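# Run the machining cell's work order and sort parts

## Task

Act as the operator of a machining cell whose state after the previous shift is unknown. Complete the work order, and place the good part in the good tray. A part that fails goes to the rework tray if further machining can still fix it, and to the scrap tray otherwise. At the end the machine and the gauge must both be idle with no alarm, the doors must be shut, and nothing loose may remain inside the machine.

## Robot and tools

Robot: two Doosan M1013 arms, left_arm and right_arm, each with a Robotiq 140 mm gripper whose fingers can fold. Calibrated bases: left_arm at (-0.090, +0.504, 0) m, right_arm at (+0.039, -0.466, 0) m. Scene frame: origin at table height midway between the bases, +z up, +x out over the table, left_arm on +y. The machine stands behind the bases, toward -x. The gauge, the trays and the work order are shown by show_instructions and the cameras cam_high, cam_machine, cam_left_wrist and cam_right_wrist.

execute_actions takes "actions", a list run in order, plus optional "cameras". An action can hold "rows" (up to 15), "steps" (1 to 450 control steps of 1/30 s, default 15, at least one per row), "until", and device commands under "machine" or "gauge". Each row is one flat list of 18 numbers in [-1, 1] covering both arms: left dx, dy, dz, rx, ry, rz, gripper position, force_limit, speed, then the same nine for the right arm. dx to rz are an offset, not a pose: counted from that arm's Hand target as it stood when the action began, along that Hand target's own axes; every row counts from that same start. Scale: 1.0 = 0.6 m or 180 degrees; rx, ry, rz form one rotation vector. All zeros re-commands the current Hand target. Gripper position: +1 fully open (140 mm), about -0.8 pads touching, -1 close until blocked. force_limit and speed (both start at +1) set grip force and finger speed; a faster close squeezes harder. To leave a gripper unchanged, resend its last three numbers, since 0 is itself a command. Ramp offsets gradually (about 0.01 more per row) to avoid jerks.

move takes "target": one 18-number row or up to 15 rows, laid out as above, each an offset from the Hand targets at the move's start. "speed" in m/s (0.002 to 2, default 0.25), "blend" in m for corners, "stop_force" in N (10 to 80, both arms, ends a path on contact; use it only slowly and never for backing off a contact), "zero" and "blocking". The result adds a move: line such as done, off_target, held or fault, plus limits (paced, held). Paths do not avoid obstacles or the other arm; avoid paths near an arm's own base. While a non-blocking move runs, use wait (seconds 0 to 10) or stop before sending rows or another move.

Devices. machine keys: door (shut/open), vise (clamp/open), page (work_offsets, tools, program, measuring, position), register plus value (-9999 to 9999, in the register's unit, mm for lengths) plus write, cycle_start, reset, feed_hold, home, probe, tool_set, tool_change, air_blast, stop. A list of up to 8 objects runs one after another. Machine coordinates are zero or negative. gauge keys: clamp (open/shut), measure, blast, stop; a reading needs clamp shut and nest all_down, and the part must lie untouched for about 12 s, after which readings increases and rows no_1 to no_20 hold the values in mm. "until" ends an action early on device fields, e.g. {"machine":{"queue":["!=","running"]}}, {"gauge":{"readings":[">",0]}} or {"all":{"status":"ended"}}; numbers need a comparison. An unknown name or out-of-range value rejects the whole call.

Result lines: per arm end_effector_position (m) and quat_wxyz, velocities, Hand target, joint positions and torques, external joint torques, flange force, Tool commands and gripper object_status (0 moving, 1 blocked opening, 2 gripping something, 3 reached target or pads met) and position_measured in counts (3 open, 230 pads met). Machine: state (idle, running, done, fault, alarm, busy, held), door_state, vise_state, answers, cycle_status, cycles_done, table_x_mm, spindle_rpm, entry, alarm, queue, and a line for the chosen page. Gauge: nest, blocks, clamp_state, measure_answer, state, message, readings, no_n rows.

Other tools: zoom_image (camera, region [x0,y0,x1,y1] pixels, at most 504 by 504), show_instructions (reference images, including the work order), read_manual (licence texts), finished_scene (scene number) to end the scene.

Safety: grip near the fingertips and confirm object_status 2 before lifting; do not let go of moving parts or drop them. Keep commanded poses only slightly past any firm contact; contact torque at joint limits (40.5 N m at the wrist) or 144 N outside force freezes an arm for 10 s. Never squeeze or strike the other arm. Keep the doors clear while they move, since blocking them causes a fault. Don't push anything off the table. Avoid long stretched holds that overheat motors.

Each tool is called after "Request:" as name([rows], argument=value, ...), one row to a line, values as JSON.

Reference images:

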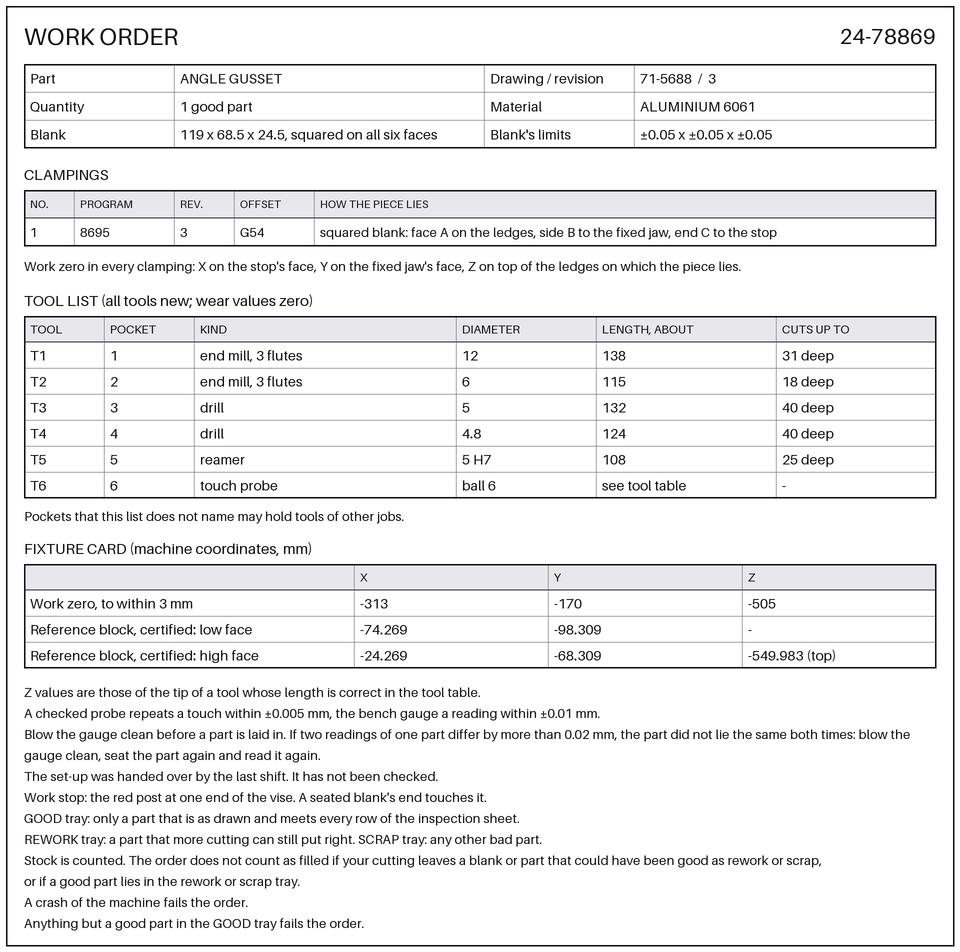

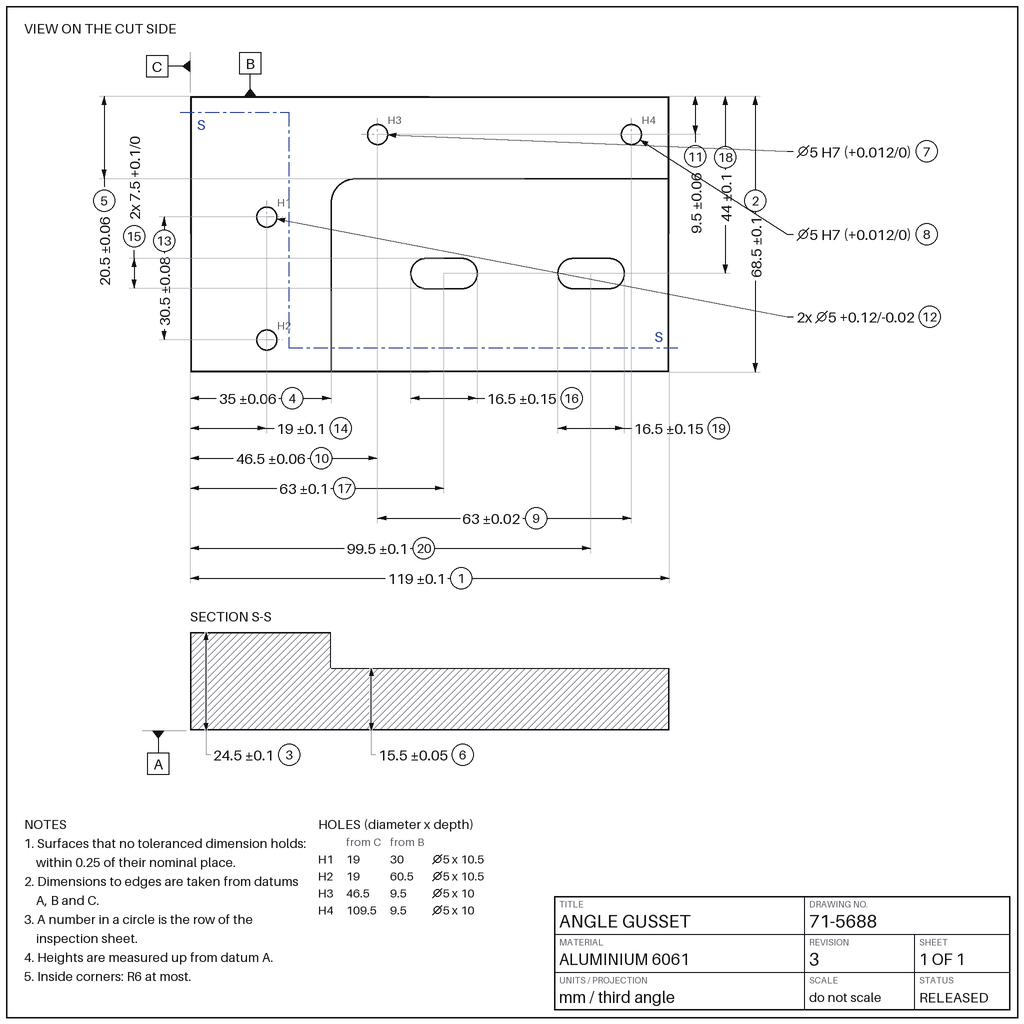

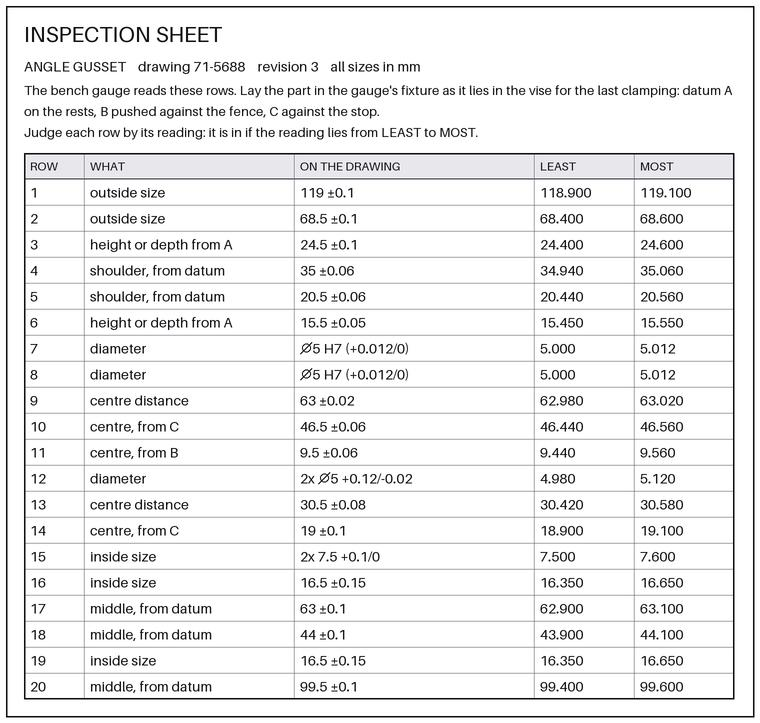

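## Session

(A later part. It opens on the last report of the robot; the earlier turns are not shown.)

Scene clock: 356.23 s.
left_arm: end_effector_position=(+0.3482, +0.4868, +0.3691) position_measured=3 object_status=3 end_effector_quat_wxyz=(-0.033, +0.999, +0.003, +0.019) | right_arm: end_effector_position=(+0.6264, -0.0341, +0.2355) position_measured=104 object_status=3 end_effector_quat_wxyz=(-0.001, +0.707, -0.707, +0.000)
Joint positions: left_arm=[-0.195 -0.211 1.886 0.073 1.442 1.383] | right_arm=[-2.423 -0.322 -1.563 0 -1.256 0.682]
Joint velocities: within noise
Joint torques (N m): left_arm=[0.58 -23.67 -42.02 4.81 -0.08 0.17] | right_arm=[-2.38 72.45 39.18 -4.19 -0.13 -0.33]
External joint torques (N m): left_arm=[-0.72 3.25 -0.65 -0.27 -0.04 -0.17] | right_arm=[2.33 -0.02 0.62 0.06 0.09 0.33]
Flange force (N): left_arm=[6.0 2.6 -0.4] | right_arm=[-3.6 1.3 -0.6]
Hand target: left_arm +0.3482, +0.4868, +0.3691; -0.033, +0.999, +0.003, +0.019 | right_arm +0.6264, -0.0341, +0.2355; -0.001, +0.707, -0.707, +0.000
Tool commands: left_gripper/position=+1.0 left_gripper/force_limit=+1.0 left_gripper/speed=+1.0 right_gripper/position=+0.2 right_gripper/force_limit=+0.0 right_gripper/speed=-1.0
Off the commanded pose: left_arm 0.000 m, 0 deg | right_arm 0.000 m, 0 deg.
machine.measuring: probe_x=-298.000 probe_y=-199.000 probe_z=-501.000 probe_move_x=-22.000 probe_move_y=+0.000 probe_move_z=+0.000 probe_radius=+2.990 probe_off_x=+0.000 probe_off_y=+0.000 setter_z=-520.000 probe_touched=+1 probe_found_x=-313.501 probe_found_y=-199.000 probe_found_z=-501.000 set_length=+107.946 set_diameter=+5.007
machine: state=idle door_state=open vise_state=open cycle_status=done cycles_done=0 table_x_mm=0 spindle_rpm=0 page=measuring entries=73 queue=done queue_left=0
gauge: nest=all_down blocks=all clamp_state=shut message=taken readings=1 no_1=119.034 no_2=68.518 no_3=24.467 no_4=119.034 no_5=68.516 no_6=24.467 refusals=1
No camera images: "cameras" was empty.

Request:
execute_actions([
  {"gauge":{"clamp":"open"},"steps":120,"until":{"gauge":{"clamp_state":"open"}}},
], cameras=[])

Request:
move([
  [0,0,0,0,0,0,1,1,1, 0.0093,0.0137,0.15,0,0,0,0.2,0,-1],
  [0,0,0,0,0,0,1,1,1, 0.0093,0.0137,0.2433,0,0,0,0.2,0,-1],
], speed=[0.2,0.06], cameras=["cam_right_wrist","cam_high"])

Request:
zoom_image(camera="cam_high", region=[430, 180, 530, 260])

Scene clock: 361.00 s.
left_arm: end_effector_position=(+0.3482, +0.4868, +0.3691) position_measured=3 object_status=3 end_effector_quat_wxyz=(-0.033, +0.999, +0.003, +0.019) | right_arm: end_effector_position=(+0.6264, -0.0341, +0.2355) position_measured=104 object_status=3 end_effector_quat_wxyz=(-0.001, +0.707, -0.707, +0.000)
Joint positions: left_arm=[-0.195 -0.211 1.886 0.073 1.442 1.383] | right_arm=[-2.423 -0.322 -1.563 0 -1.256 0.682]
Joint velocities: within noise
Joint torques (N m): left_arm=[1.11 -23.64 -42.07 4.8 -0.11 0.16] | right_arm=[-1.99 72.2 39.03 -4.19 -0.08 -0.3]
External joint torques (N m): left_arm=[-1.05 3.04 -0.71 -0.22 -0.01 -0.17] | right_arm=[1.91 0.39 0.87 0.05 0.05 0.3]
Flange force (N): left_arm=[5.6 3.4 -0.6] | right_arm=[-3.1 1.0 -1.2]
Hand target: left_arm +0.3482, +0.4868, +0.3691; -0.033, +0.999, +0.003, +0.019 | right_arm +0.6264, -0.0341, +0.2355; -0.001, +0.707, -0.707, +0.000
Tool commands: left_gripper/position=+1.0 left_gripper/force_limit=+1.0 left_gripper/speed=+1.0 right_gripper/position=+0.2 right_gripper/force_limit=+0.0 right_gripper/speed=-1.0
Off the commanded pose: left_arm 0.000 m, 0 deg | right_arm 0.000 m, 0 deg.
machine.measuring: probe_x=-298.000 probe_y=-199.000 probe_z=-501.000 probe_move_x=-22.000 probe_move_y=+0.000 probe_move_z=+0.000 probe_radius=+2.990 probe_off_x=+0.000 probe_off_y=+0.000 setter_z=-520.000 probe_touched=+1 probe_found_x=-313.501 probe_found_y=-199.000 probe_found_z=-501.000 set_length=+107.946 set_diameter=+5.007
machine: state=idle door_state=open vise_state=open cycle_status=done cycles_done=0 table_x_mm=0 spindle_rpm=0 page=measuring entries=73 queue=done queue_left=0
gauge: nest=all_down blocks=all clamp_state=open message=taken readings=1 no_1=119.034 no_2=68.518 no_3=24.467 no_4=119.034 no_5=68.516 no_6=24.467 refusals=1
No camera images: "cameras" was empty.

Scene clock: 362.80 s.
left_arm: end_effector_position=(+0.3482, +0.4868, +0.3691) position_measured=3 object_status=3 end_effector_quat_wxyz=(-0.033, +0.999, +0.003, +0.019) | right_arm: end_effector_position=(+0.6183, -0.0396, +0.0896) position_measured=104 object_status=3 end_effector_quat_wxyz=(-0.001, +0.707, -0.707, +0.000)
Joint positions: left_arm=[-0.195 -0.211 1.886 0.073 1.442 1.383] | right_arm=[-2.422 -0.408 -1.729 0 -1.004 0.684]
Joint velocities: within noise
Joint torques (N m): left_arm=[0.91 -23.62 -41.92 4.77 -0.05 0.18] | right_arm=[-2.53 76.34 34.96 -3.73 -0.3 -0.3]
External joint torques (N m): left_arm=[-0.99 3.13 -0.83 -0.21 -0.08 -0.18] | right_arm=[2.61 -0.06 0.39 0.07 0.27 0.3]
Flange force (N): left_arm=[5.9 3.3 -0.7] | right_arm=[-3.6 2.0 0.2]
Hand target: left_arm +0.3482, +0.4868, +0.3691; -0.033, +0.999, +0.003, +0.019 | right_arm +0.6183, -0.0396, +0.0895; -0.001, +0.707, -0.707, +0.000
Off the commanded pose: left_arm 0.000 m, 0 deg | right_arm 0.000 m, 0 deg.
machine.measuring: probe_x=-298.000 probe_y=-199.000 probe_z=-501.000 probe_move_x=-22.000 probe_move_y=+0.000 probe_move_z=+0.000 probe_radius=+2.990 probe_off_x=+0.000 probe_off_y=+0.000 setter_z=-520.000 probe_touched=+1 probe_found_x=-313.501 probe_found_y=-199.000 probe_found_z=-501.000 set_length=+107.946 set_diameter=+5.007
machine: state=idle door_state=open vise_state=open cycle_status=done cycles_done=0 table_x_mm=0 spindle_rpm=0 page=measuring entries=73 queue=done queue_left=0
gauge: nest=all_down blocks=all clamp_state=open message=taken readings=1 no_1=119.034 no_2=68.518 no_3=24.467 no_4=119.034 no_5=68.516 no_6=24.467 refusals=1
move: done
Images, in order (width x height): cam_high 896x504, cam_right_wrist 896x504.

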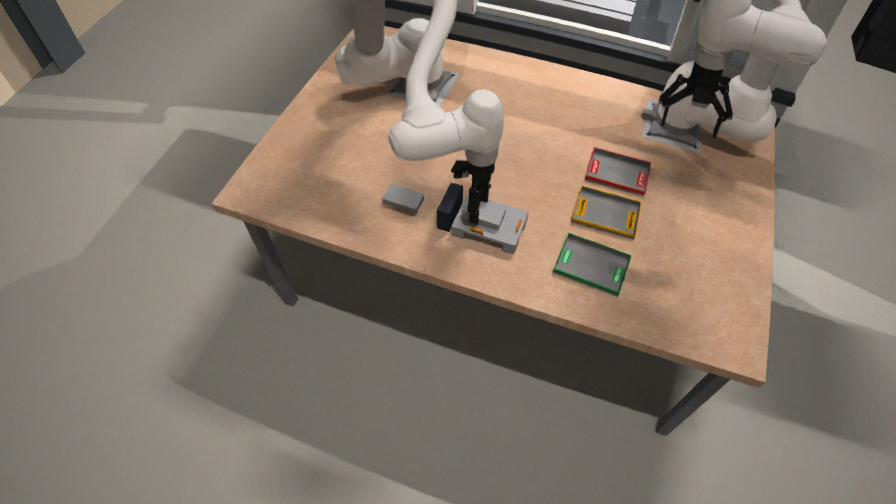

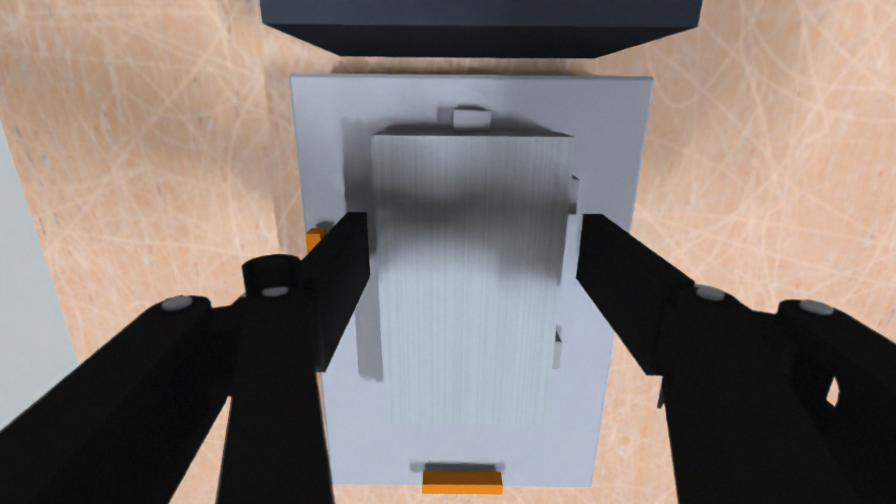

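Scaled by 5.040 from the camera's 896x504 image, which has a finer 1280x720 frame.

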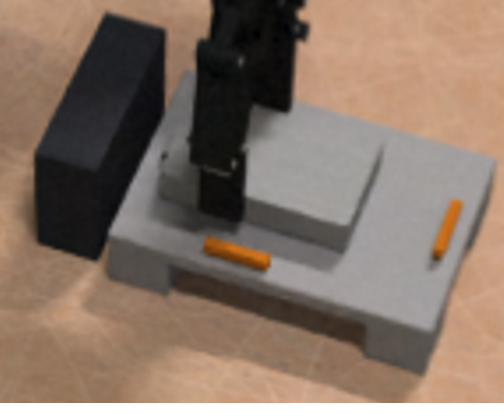

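Request:
execute_actions([
  {"rows":[[0,0,0,0,0,0,1,1,1,0,-0.0015,0,0,0,0,-1,0,-1]],"steps":45},
], cameras=[])

Request:
move(target=[0,0,0,0,0,0,1,1,1, 0,0,-0.55,0,0,0,-1,0,-1], speed=0.15, cameras=["cam_right_wrist","cam_high"])

Scene clock: 365.17 s.
left_arm: end_effector_position=(+0.3482, +0.4868, +0.3691) position_measured=3 object_status=3 end_effector_quat_wxyz=(-0.033, +0.999, +0.003, +0.019) | right_arm: end_effector_position=(+0.6192, -0.0396, +0.0895) position_measured=128 object_status=2 end_effector_quat_wxyz=(-0.001, +0.707, -0.707, +0.000)
Joint positions: left_arm=[-0.195 -0.211 1.886 0.073 1.442 1.383] | right_arm=[-2.423 -0.409 -1.727 0 -1.005 0.683]
Joint velocities: within noise
Joint torques (N m): left_arm=[0.85 -23.69 -42.01 4.82 -0.05 0.17] | right_arm=[16.36 61.34 7.11 4 -10.99 -0.52]
External joint torques (N m): left_arm=[-0.93 3.29 -0.65 -0.27 -0.08 -0.18] | right_arm=[-16.46 15.17 28.27 -7.68 10.96 0.52]
Flange force (N): left_arm=[6.0 3.1 -0.3] | right_arm=[-0.9 -38.6 -17.3]
Hand target: left_arm +0.3482, +0.4868, +0.3691; -0.033, +0.999, +0.003, +0.019 | right_arm +0.6192, -0.0396, +0.0895; -0.001, +0.707, -0.707, +0.000
Off the commanded pose: left_arm 0.000 m, 0 deg | right_arm 0.000 m, 0 deg.
machine.measuring: probe_x=-298.000 probe_y=-199.000 probe_z=-501.000 probe_move_x=-22.000 probe_move_y=+0.000 probe_move_z=+0.000 probe_radius=+2.990 probe_off_x=+0.000 probe_off_y=+0.000 setter_z=-520.000 probe_touched=+1 probe_found_x=-313.501 probe_found_y=-199.000 probe_found_z=-501.000 set_length=+107.946 set_diameter=+5.007
machine: state=idle door_state=open vise_state=open cycle_status=done cycles_done=0 table_x_mm=0 spindle_rpm=0 page=measuring entries=73 queue=done queue_left=0
gauge: nest=all_down blocks=all clamp_state=open message=taken readings=1 no_1=119.034 no_2=68.518 no_3=24.467 no_4=119.034 no_5=68.516 no_6=24.467 refusals=1
No camera images: "cameras" was empty.

Scene clock: 367.77 s.
left_arm: end_effector_position=(+0.3482, +0.4868, +0.3691) position_measured=3 object_status=3 end_effector_quat_wxyz=(-0.033, +0.999, +0.003, +0.019) | right_arm: end_effector_position=(+0.6188, -0.0398, +0.4195) position_measured=128 object_status=2 end_effector_quat_wxyz=(-0.001, +0.707, -0.707, +0.000)
Joint positions: left_arm=[-0.195 -0.211 1.886 0.073 1.442 1.383] | right_arm=[-2.423 -0.26 -1.311 0 -1.57 0.683]
Joint velocities: within noise
Joint torques (N m): left_arm=[0.68 -23.34 -42.06 4.81 -0.07 0.2] | right_arm=[-2.38 72.41 43.53 -4.36 -0.07 -0.28]
External joint torques (N m): left_arm=[-0.5 2.64 -0.8 -0.22 -0.07 -0.21] | right_arm=[2.27 -3.88 -1.64 0 0.04 0.28]
Flange force (N): left_arm=[5.3 2.1 -0.7] | right_arm=[-4.5 -0.1 3.0]
Hand target: left_arm +0.3482, +0.4868, +0.3691; -0.033, +0.999, +0.003, +0.019 | right_arm +0.6188, -0.0397, +0.4195; -0.001, +0.707, -0.707, +0.000
Off the commanded pose: left_arm 0.000 m, 0 deg | right_arm 0.000 m, 0 deg.
machine.measuring: probe_x=-298.000 probe_y=-199.000 probe_z=-501.000 probe_move_x=-22.000 probe_move_y=+0.000 probe_move_z=+0.000 probe_radius=+2.990 probe_off_x=+0.000 probe_off_y=+0.000 setter_z=-520.000 probe_touched=+1 probe_found_x=-313.501 probe_found_y=-199.000 probe_found_z=-501.000 set_length=+107.946 set_diameter=+5.007
machine: state=idle door_state=open vise_state=open cycle_status=done cycles_done=0 table_x_mm=0 spindle_rpm=0 page=measuring entries=73 queue=done queue_left=0
gauge: nest=all_up blocks=free clamp_state=open message=taken readings=1 no_1=119.034 no_2=68.518 no_3=24.467 no_4=119.034 no_5=68.516 no_6=24.467 refusals=1
move: done
Images, in order (width x height): cam_high 896x504, cam_right_wrist 896x504.

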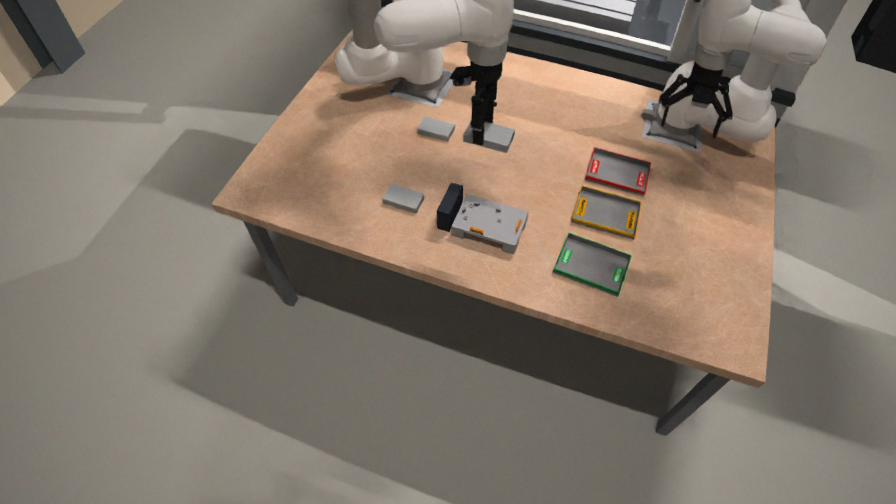

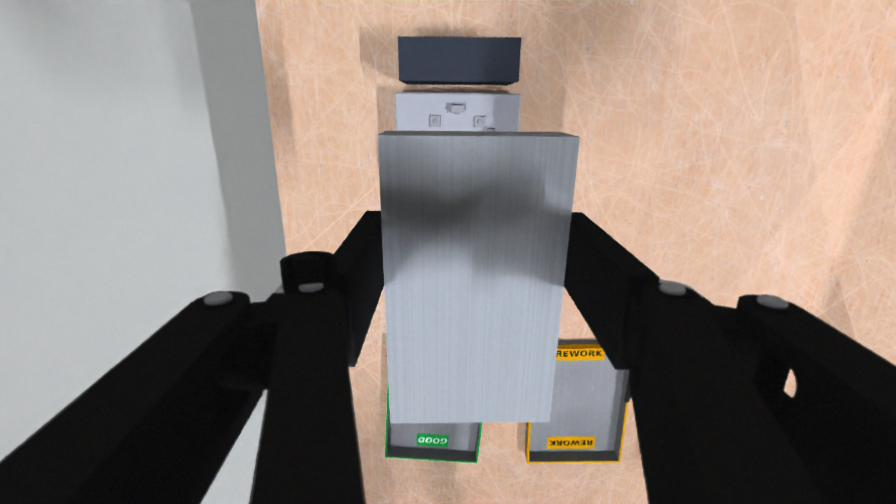

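Request:
move([
  [0,0,0,0,0,0,1,1,1, -0.2,0.55,-0.05,0,0,0,-1,0,-1],
  [0,0,0,0,0,0,1,1,1, -0.2,1.03,-0.1,0,0,0,-1,0,-1],
], speed=0.25, blend=0.05)

every number of target 2 of 2 must lie in its column's range; nothing of the call was run
Scene clock: 368.63 s.
left_arm: end_effector_position=(+0.3482, +0.4868, +0.3691) position_measured=3 object_status=3 end_effector_quat_wxyz=(-0.033, +0.999, +0.003, +0.019) | right_arm: end_effector_position=(+0.6188, -0.0397, +0.4195) position_measured=128 object_status=2 end_effector_quat_wxyz=(-0.001, +0.707, -0.707, +0.000)
Joint positions: left_arm=[-0.195 -0.211 1.886 0.073 1.442 1.383] | right_arm=[-2.423 -0.26 -1.31 0 -1.57 0.683]
Joint velocities: within noise
Joint torques (N m): left_arm=[0.73 -23.95 -41.94 4.82 -0.07 0.18] | right_arm=[-2.23 71.88 44.34 -4.36 -0.06 -0.27]
External joint torques (N m): left_arm=[-0.67 3.38 -0.82 -0.24 -0.06 -0.19] | right_arm=[2.16 -3.2 -2.45 0.01 0.02 0.27]
Flange force (N): left_arm=[6.4 2.6 -0.6] | right_arm=[-2.7 2.1 4.4]
Hand target: left_arm +0.3482, +0.4868, +0.3691; -0.033, +0.999, +0.003, +0.019 | right_arm +0.6188, -0.0397, +0.4195; -0.001, +0.707, -0.707, +0.000
Tool commands: left_gripper/position=+1.0 left_gripper/force_limit=+1.0 left_gripper/speed=+1.0 right_gripper/position=-1.0 right_gripper/force_limit=+0.0 right_gripper/speed=-1.0
Off the commanded pose: left_arm 0.000 m, 0 deg | right_arm 0.000 m, 0 deg.
machine.measuring: probe_x=-298.000 probe_y=-199.000 probe_z=-501.000 probe_move_x=-22.000 probe_move_y=+0.000 probe_move_z=+0.000 probe_radius=+2.990 probe_off_x=+0.000 probe_off_y=+0.000 setter_z=-520.000 probe_touched=+1 probe_found_x=-313.501 probe_found_y=-199.000 probe_found_z=-501.000 set_length=+107.946 set_diameter=+5.007
machine: state=idle door_state=open vise_state=open cycle_status=done cycles_done=0 table_x_mm=0 spindle_rpm=0 page=measuring entries=73 queue=done queue_left=0
gauge: nest=all_up blocks=free clamp_state=open message=taken readings=1 no_1=119.034 no_2=68.518 no_3=24.467 no_4=119.034 no_5=68.516 no_6=24.467 refusals=1

Request:
move([
  [0,0,0,0,0,0,1,1,1, -0.2,0.55,-0.05,0,0,0,-1,0,-1],
  [0,0,0,0,0,0,1,1,1, -0.2,0.95,-0.1,0,0,0,-1,0,-1],
], speed=0.25, blend=0.05)

Scene clock: 371.73 s.
left_arm: end_effector_position=(+0.3482, +0.4868, +0.3691) position_measured=3 object_status=3 end_effector_quat_wxyz=(-0.033, +0.999, +0.003, +0.019) | right_arm: end_effector_position=(+0.0489, +0.0804, +0.4790) position_measured=128 object_status=2 end_effector_quat_wxyz=(-0.001, +0.707, -0.707, +0.000)
Joint positions: left_arm=[-0.195 -0.211 1.886 0.073 1.442 1.383] | right_arm=[-1.488 0.02 -1.521 -0.001 -1.64 1.618]
Joint velocities: within noise
Joint torques (N m): left_arm=[0.96 -23.68 -41.99 4.83 -0.1 0.13] | right_arm=[-0.98 41.69 43.89 -4.4 -0.12 -0.29]
External joint torques (N m): left_arm=[-0.93 3.19 -0.71 -0.26 -0.02 -0.14] | right_arm=[0.87 -2.01 -2.16 0.09 0.06 0.29]
Flange force (N): left_arm=[5.9 3.0 -0.6] | right_arm=[0.3 2.1 4.0]
Hand target: left_arm +0.3482, +0.4868, +0.3691; -0.033, +0.999, +0.003, +0.019 | right_arm +0.0488, +0.0805, +0.4790; -0.001, +0.707, -0.707, +0.000
Off the commanded pose: left_arm 0.000 m, 0 deg | right_arm 0.000 m, 0 deg.
machine.measuring: probe_x=-298.000 probe_y=-199.000 probe_z=-501.000 probe_move_x=-22.000 probe_move_y=+0.000 probe_move_z=+0.000 probe_radius=+2.990 probe_off_x=+0.000 probe_off_y=+0.000 setter_z=-520.000 probe_touched=+1 probe_found_x=-313.501 probe_found_y=-199.000 probe_found_z=-501.000 set_length=+107.946 set_diameter=+5.007
machine: state=idle door_state=open vise_state=open cycle_status=done cycles_done=0 table_x_mm=0 spindle_rpm=0 page=measuring entries=73 queue=done queue_left=0
gauge: nest=all_up blocks=free clamp_state=open message=taken readings=1 no_1=119.034 no_2=68.518 no_3=24.467 no_4=119.034 no_5=68.516 no_6=24.467 refusals=1
move: done

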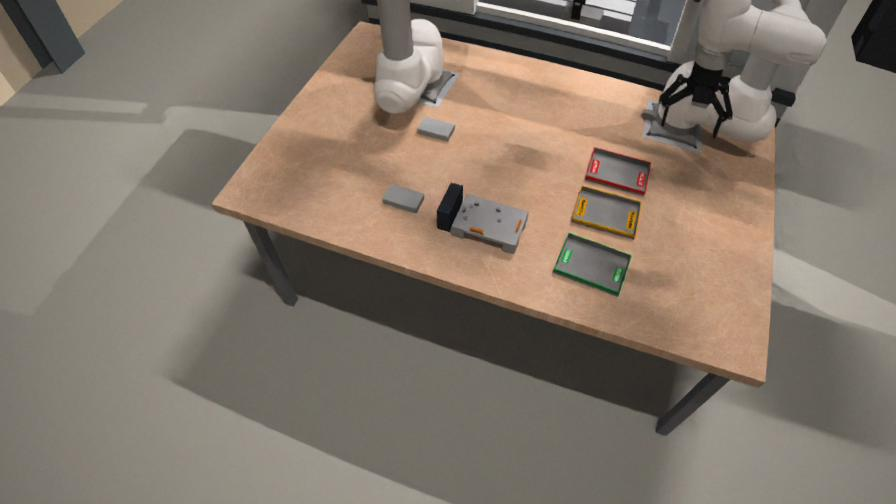

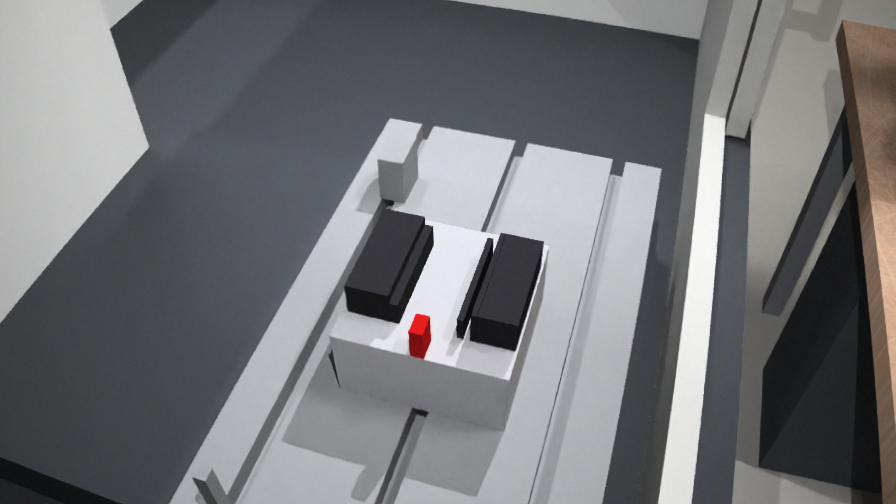

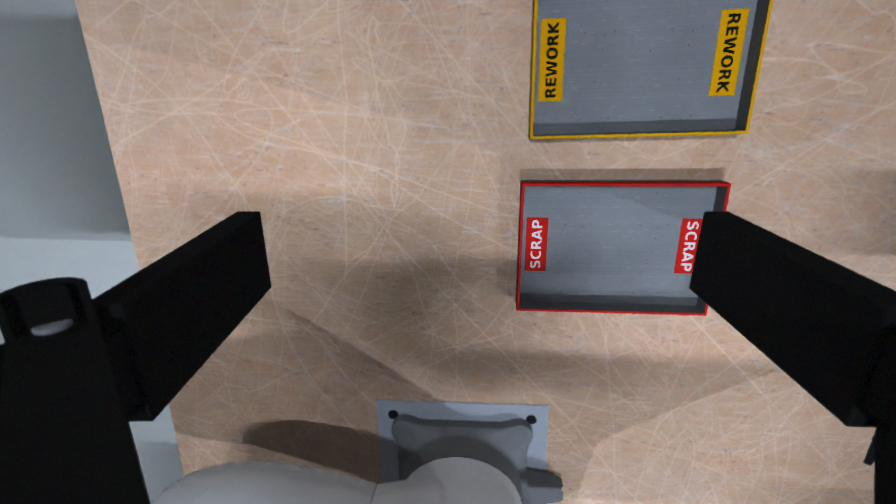

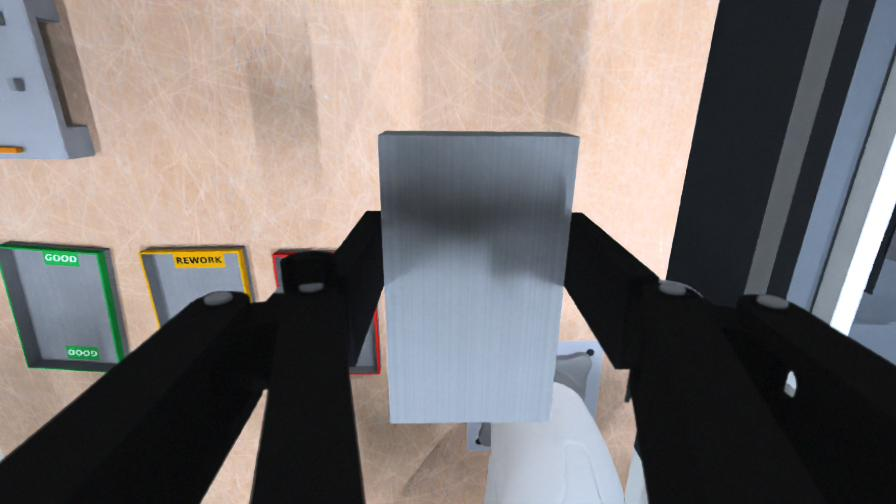

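Request:
move(target=[0,0,0,0,0,0,1,1,1, 0,0.55,0.08,0,0,0,-1,0,-1], speed=0.2)

Scene clock: 374.27 s.
left_arm: end_effector_position=(+0.3482, +0.4868, +0.3691) position_measured=3 object_status=3 end_effector_quat_wxyz=(-0.033, +0.999, +0.003, +0.019) | right_arm: end_effector_position=(-0.2811, +0.0806, +0.4307) position_measured=128 object_status=2 end_effector_quat_wxyz=(-0.001, +0.707, -0.707, +0.000)
Joint positions: left_arm=[-0.195 -0.211 1.886 0.073 1.442 1.383] | right_arm=[-0.949 -0.119 -1.46 -0.001 -1.562 2.156]
Joint velocities: within noise
Joint torques (N m): left_arm=[0.54 -23.65 -42.22 4.81 -0.03 0.17] | right_arm=[-3.97 58.42 43.99 -4.38 -0.07 -0.36]
External joint torques (N m): left_arm=[-0.46 3.07 -0.51 -0.24 -0.09 -0.17] | right_arm=[3.82 -4.19 -2.15 0.09 0.02 0.36]
Flange force (N): left_arm=[5.6 2.0 0.0] | right_arm=[1.2 7.0 3.9]
Hand target: left_arm +0.3482, +0.4868, +0.3691; -0.033, +0.999, +0.003, +0.019 | right_arm -0.2811, +0.0806, +0.4306; -0.001, +0.707, -0.707, +0.000
Off the commanded pose: left_arm 0.000 m, 0 deg | right_arm 0.000 m, 0 deg.
machine.measuring: probe_x=-298.000 probe_y=-199.000 probe_z=-501.000 probe_move_x=-22.000 probe_move_y=+0.000 probe_move_z=+0.000 probe_radius=+2.990 probe_off_x=+0.000 probe_off_y=+0.000 setter_z=-520.000 probe_touched=+1 probe_found_x=-313.501 probe_found_y=-199.000 probe_found_z=-501.000 set_length=+107.946 set_diameter=+5.007
machine: state=idle door_state=open vise_state=open cycle_status=done cycles_done=0 table_x_mm=0 spindle_rpm=0 page=measuring entries=73 queue=done queue_left=0
gauge: nest=all_up blocks=free clamp_state=open message=taken readings=1 no_1=119.034 no_2=68.518 no_3=24.467 no_4=119.034 no_5=68.516 no_6=24.467 refusals=1
move: done

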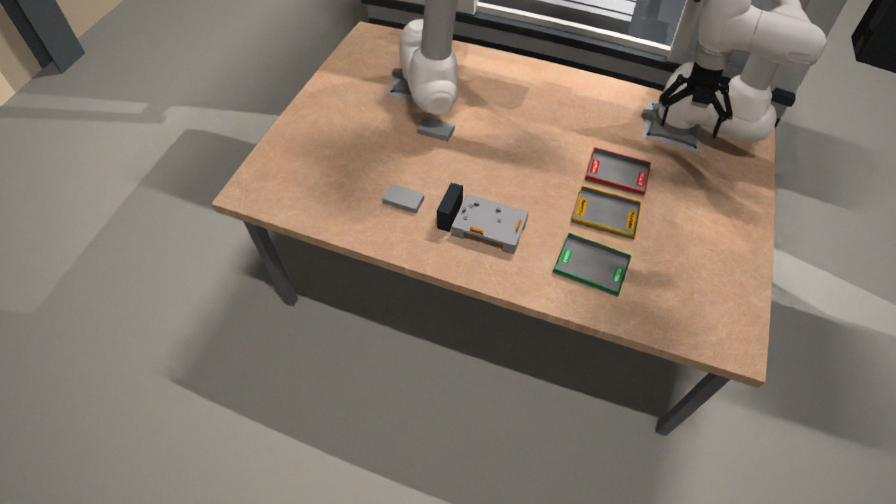

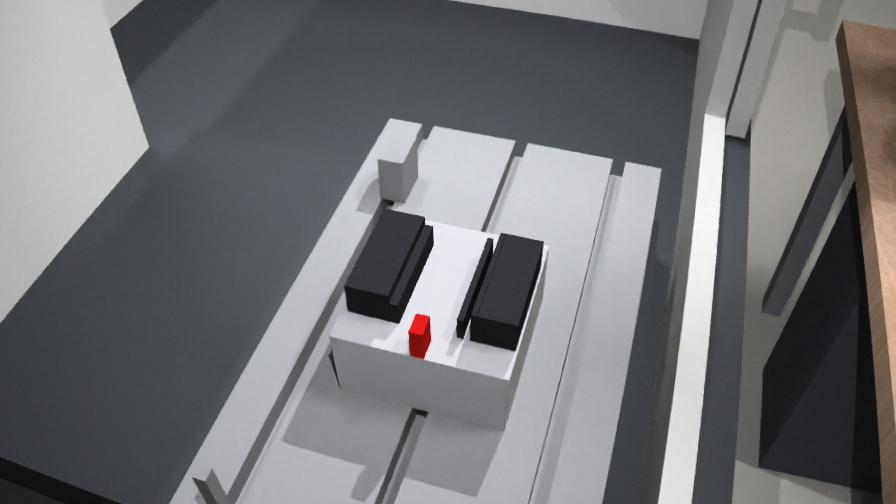

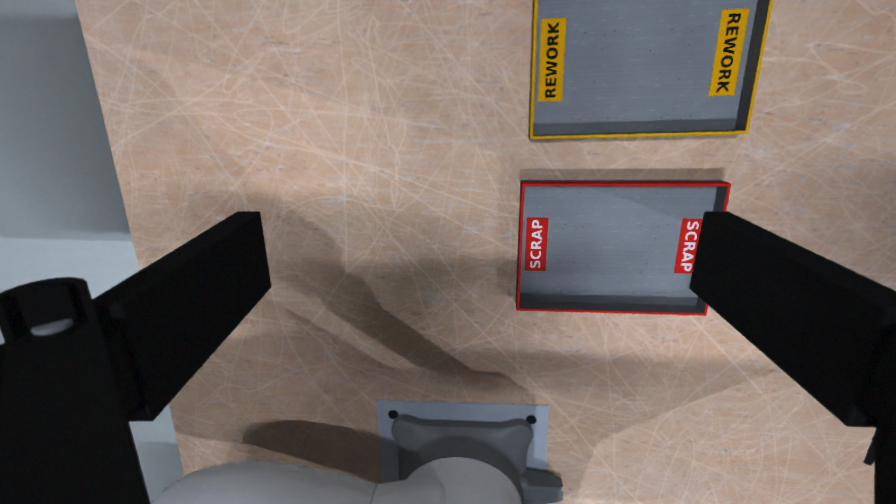

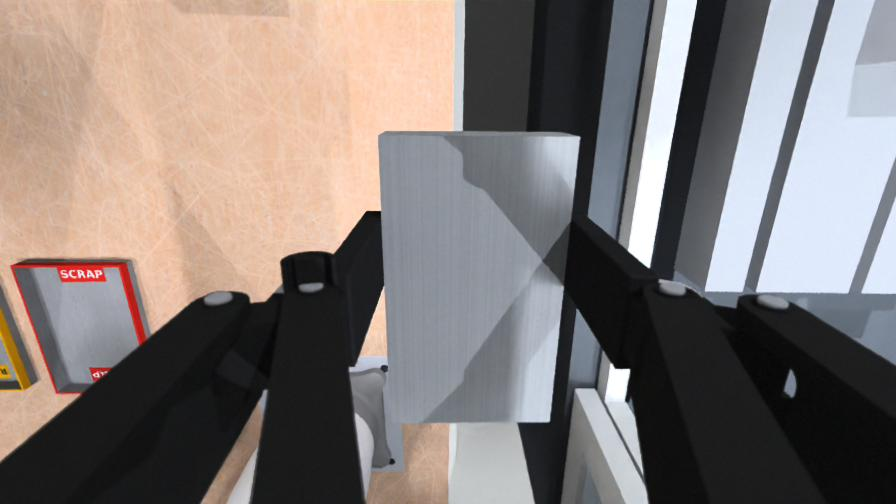

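Request:
move(target=[0,0,0,0,0,0,1,1,1, -0.05,0.5333,0,0,0,0,-1,0,-1], speed=0.2, cameras=["cam_right_wrist","cam_machine","cam_high"])

Scene clock: 377.17 s.
left_arm: end_effector_position=(+0.3482, +0.4868, +0.3691) position_measured=3 object_status=3 end_effector_quat_wxyz=(-0.033, +0.999, +0.003, +0.019) | right_arm: end_effector_position=(-0.6011, +0.1108, +0.4303) position_measured=128 object_status=2 end_effector_quat_wxyz=(-0.001, +0.707, -0.707, +0.000)
Joint positions: left_arm=[-0.195 -0.211 1.886 0.073 1.442 1.383] | right_arm=[-0.656 -0.518 -0.924 -0.001 -1.7 2.449]
Joint velocities: within noise
Joint torques (N m): left_arm=[0.67 -23.78 -41.97 4.79 -0.02 0.21] | right_arm=[-2.55 97.62 44.25 -4.38 -0.11 -0.29]
External joint torques (N m): left_arm=[-0.55 3.34 -0.56 -0.23 -0.09 -0.21] | right_arm=[2.35 -4.62 -2.7 0.14 0.06 0.29]
Flange force (N): left_arm=[6.1 2.3 -0.1] | right_arm=[1.8 2.5 4.9]
Hand target: left_arm +0.3482, +0.4868, +0.3691; -0.033, +0.999, +0.003, +0.019 | right_arm -0.6011, +0.1108, +0.4303; -0.001, +0.707, -0.707, +0.000
Off the commanded pose: left_arm 0.000 m, 0 deg | right_arm 0.000 m, 0 deg.
machine.measuring: probe_x=-298.000 probe_y=-199.000 probe_z=-501.000 probe_move_x=-22.000 probe_move_y=+0.000 probe_move_z=+0.000 probe_radius=+2.990 probe_off_x=+0.000 probe_off_y=+0.000 setter_z=-520.000 probe_touched=+1 probe_found_x=-313.501 probe_found_y=-199.000 probe_found_z=-501.000 set_length=+107.946 set_diameter=+5.007
machine: state=idle door_state=open vise_state=open cycle_status=done cycles_done=0 table_x_mm=0 spindle_rpm=0 page=measuring entries=73 queue=done queue_left=0
gauge: nest=all_up blocks=free clamp_state=open message=taken readings=1 no_1=119.034 no_2=68.518 no_3=24.467 no_4=119.034 no_5=68.516 no_6=24.467 refusals=1
move: done
Images, in order (width x height): cam_high 896x504, cam_machine 896x504, cam_right_wrist 896x504.

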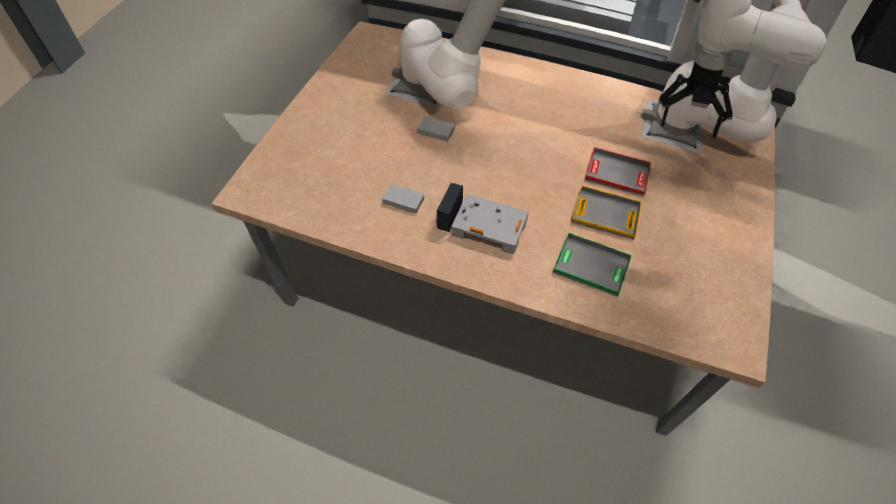

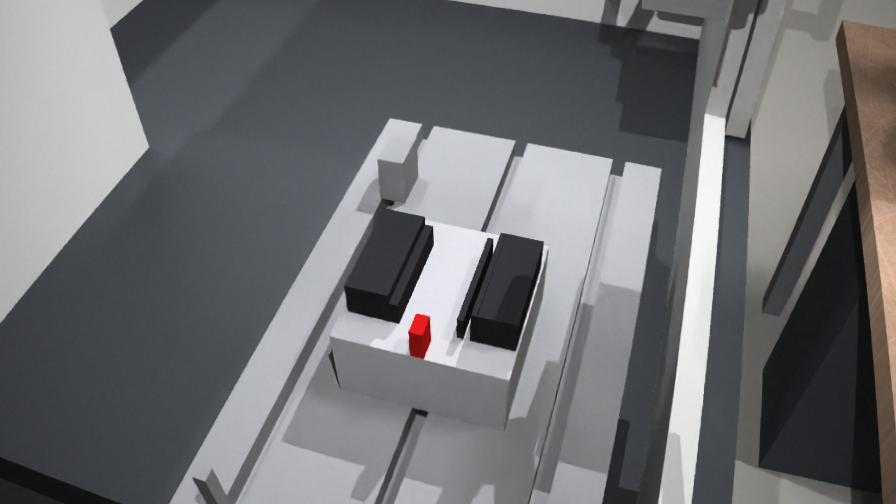

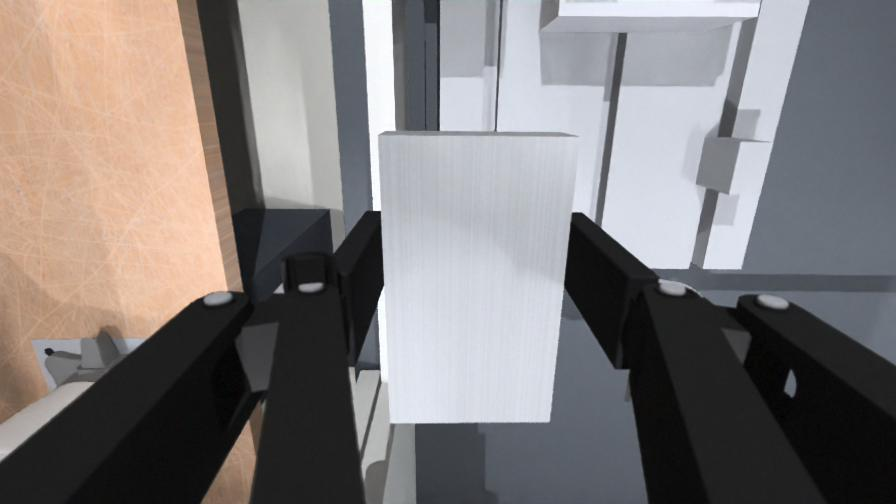

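Request:
zoom_image(camera="cam_right_wrist", region=[640, 90, 820, 290])

Request:
zoom_image(camera="cam_right_wrist", region=[380, 0, 820, 140])

Scaled by 2.520 from the camera's 896x504 image, which has a finer 1280x720 frame.

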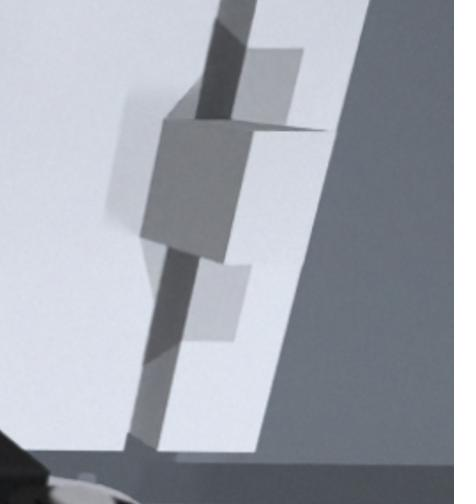

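Scaled by 1.145 from the camera's 896x504 image, which has a finer 1280x720 frame.

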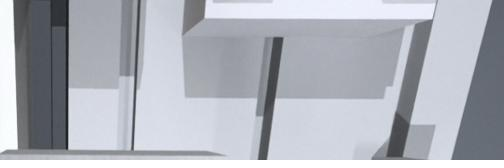

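Request:
move(target=[0,0,0,0,0,0,1,1,1, 0.26,0.165,0.05,0,0,0,-1,0,-1], speed=0.15, cameras=["cam_right_wrist","cam_machine"])

Request:
zoom_image(camera="cam_right_wrist", region=[380, 0, 700, 140])

Scene clock: 382.27 s.
left_arm: end_effector_position=(+0.3482, +0.4868, +0.3691) position_measured=3 object_status=3 end_effector_quat_wxyz=(-0.033, +0.999, +0.003, +0.019) | right_arm: end_effector_position=(-0.7001, -0.0451, +0.4001) position_measured=128 object_status=2 end_effector_quat_wxyz=(+0.000, +0.707, -0.707, +0.000)
Joint positions: left_arm=[-0.195 -0.211 1.886 0.073 1.442 1.383] | right_arm=[-0.44 -0.491 -1.02 -0.001 -1.631 2.665]
Joint velocities: within noise
Joint torques (N m): left_arm=[0.79 -23.91 -41.96 4.8 -0.07 0.15] | right_arm=[-3.6 94.69 44.36 -4.46 -0.19 -0.12]
External joint torques (N m): left_arm=[-0.89 3.41 -0.8 -0.23 -0.06 -0.15] | right_arm=[3.43 -4.24 -2.62 0.2 0.16 0.12]
Flange force (N): left_arm=[6.4 3.0 -0.6] | right_arm=[3.6 2.2 5.0]
Hand target: left_arm +0.3482, +0.4868, +0.3691; -0.033, +0.999, +0.003, +0.019 | right_arm -0.7001, -0.0452, +0.4001; -0.001, +0.707, -0.707, +0.000
Off the commanded pose: left_arm 0.000 m, 0 deg | right_arm 0.000 m, 0 deg.
machine.measuring: probe_x=-298.000 probe_y=-199.000 probe_z=-501.000 probe_move_x=-22.000 probe_move_y=+0.000 probe_move_z=+0.000 probe_radius=+2.990 probe_off_x=+0.000 probe_off_y=+0.000 setter_z=-520.000 probe_touched=+1 probe_found_x=-313.501 probe_found_y=-199.000 probe_found_z=-501.000 set_length=+107.946 set_diameter=+5.007
machine: state=idle door_state=open vise_state=open cycle_status=done cycles_done=0 table_x_mm=0 spindle_rpm=0 page=measuring entries=73 queue=done queue_left=0
gauge: nest=all_up blocks=free clamp_state=open message=taken readings=1 no_1=119.034 no_2=68.518 no_3=24.467 no_4=119.034 no_5=68.516 no_6=24.467 refusals=1
move: done
Images, in order (width x height): cam_machine 896x504, cam_right_wrist 896x504.

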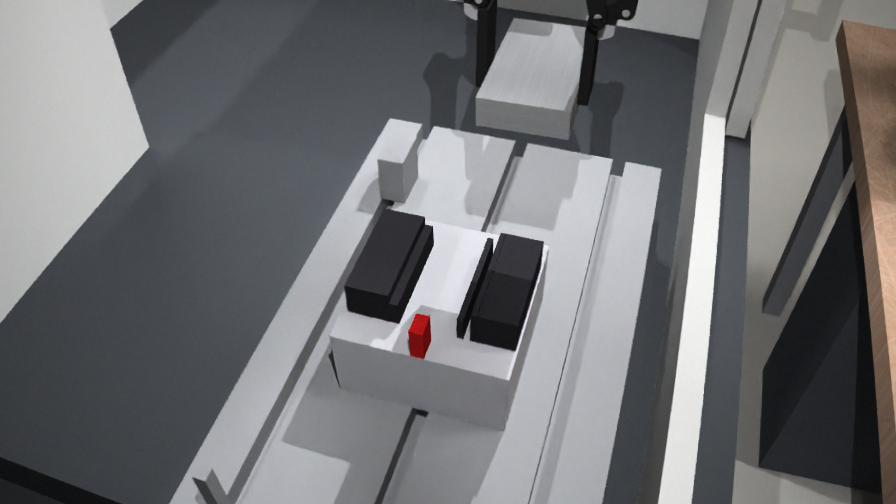

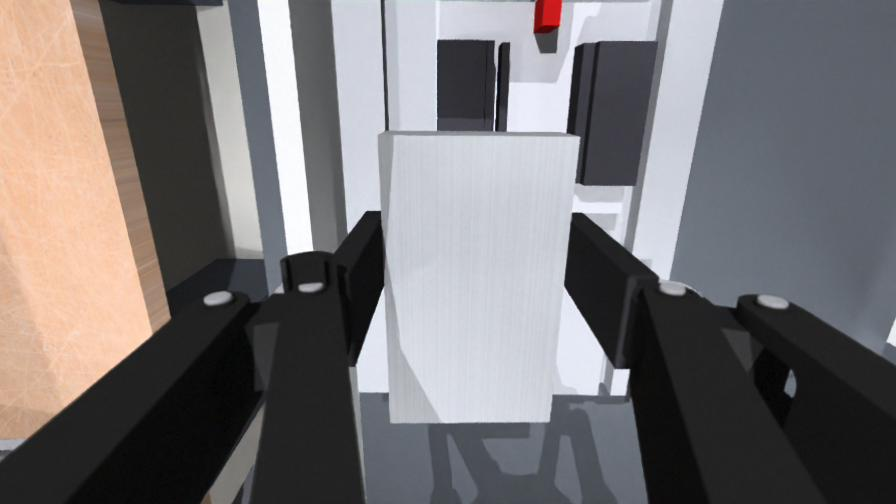

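Scaled by 1.575 from the camera's 896x504 image, which has a finer 1280x720 frame.

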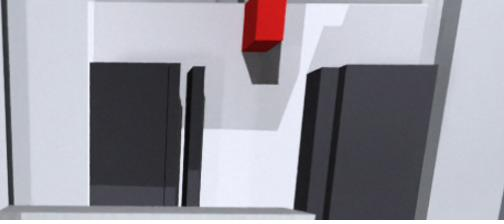

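Request:
zoom_image(camera="cam_right_wrist", region=[540, 0, 680, 200])

Request:
zoom_image(camera="cam_right_wrist", region=[420, 0, 580, 140])

Scaled by 2.520 from the camera's 896x504 image, which has a finer 1280x720 frame.

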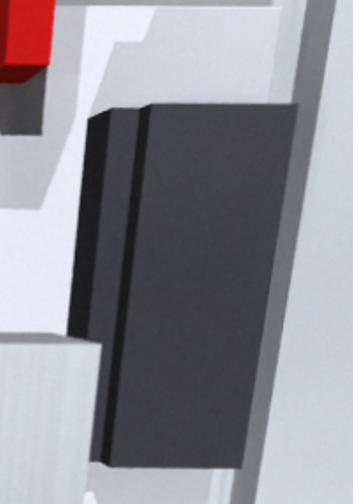

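Scaled by 3.150 from the camera's 896x504 image, which has a finer 1280x720 frame.

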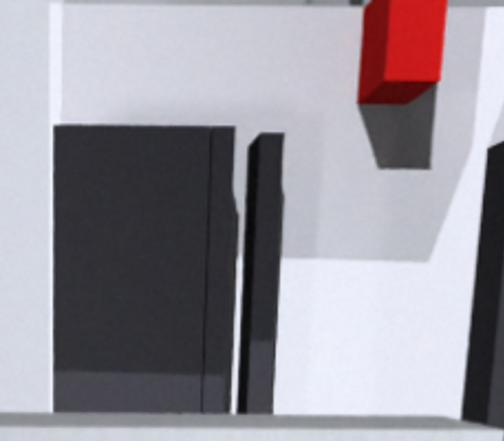

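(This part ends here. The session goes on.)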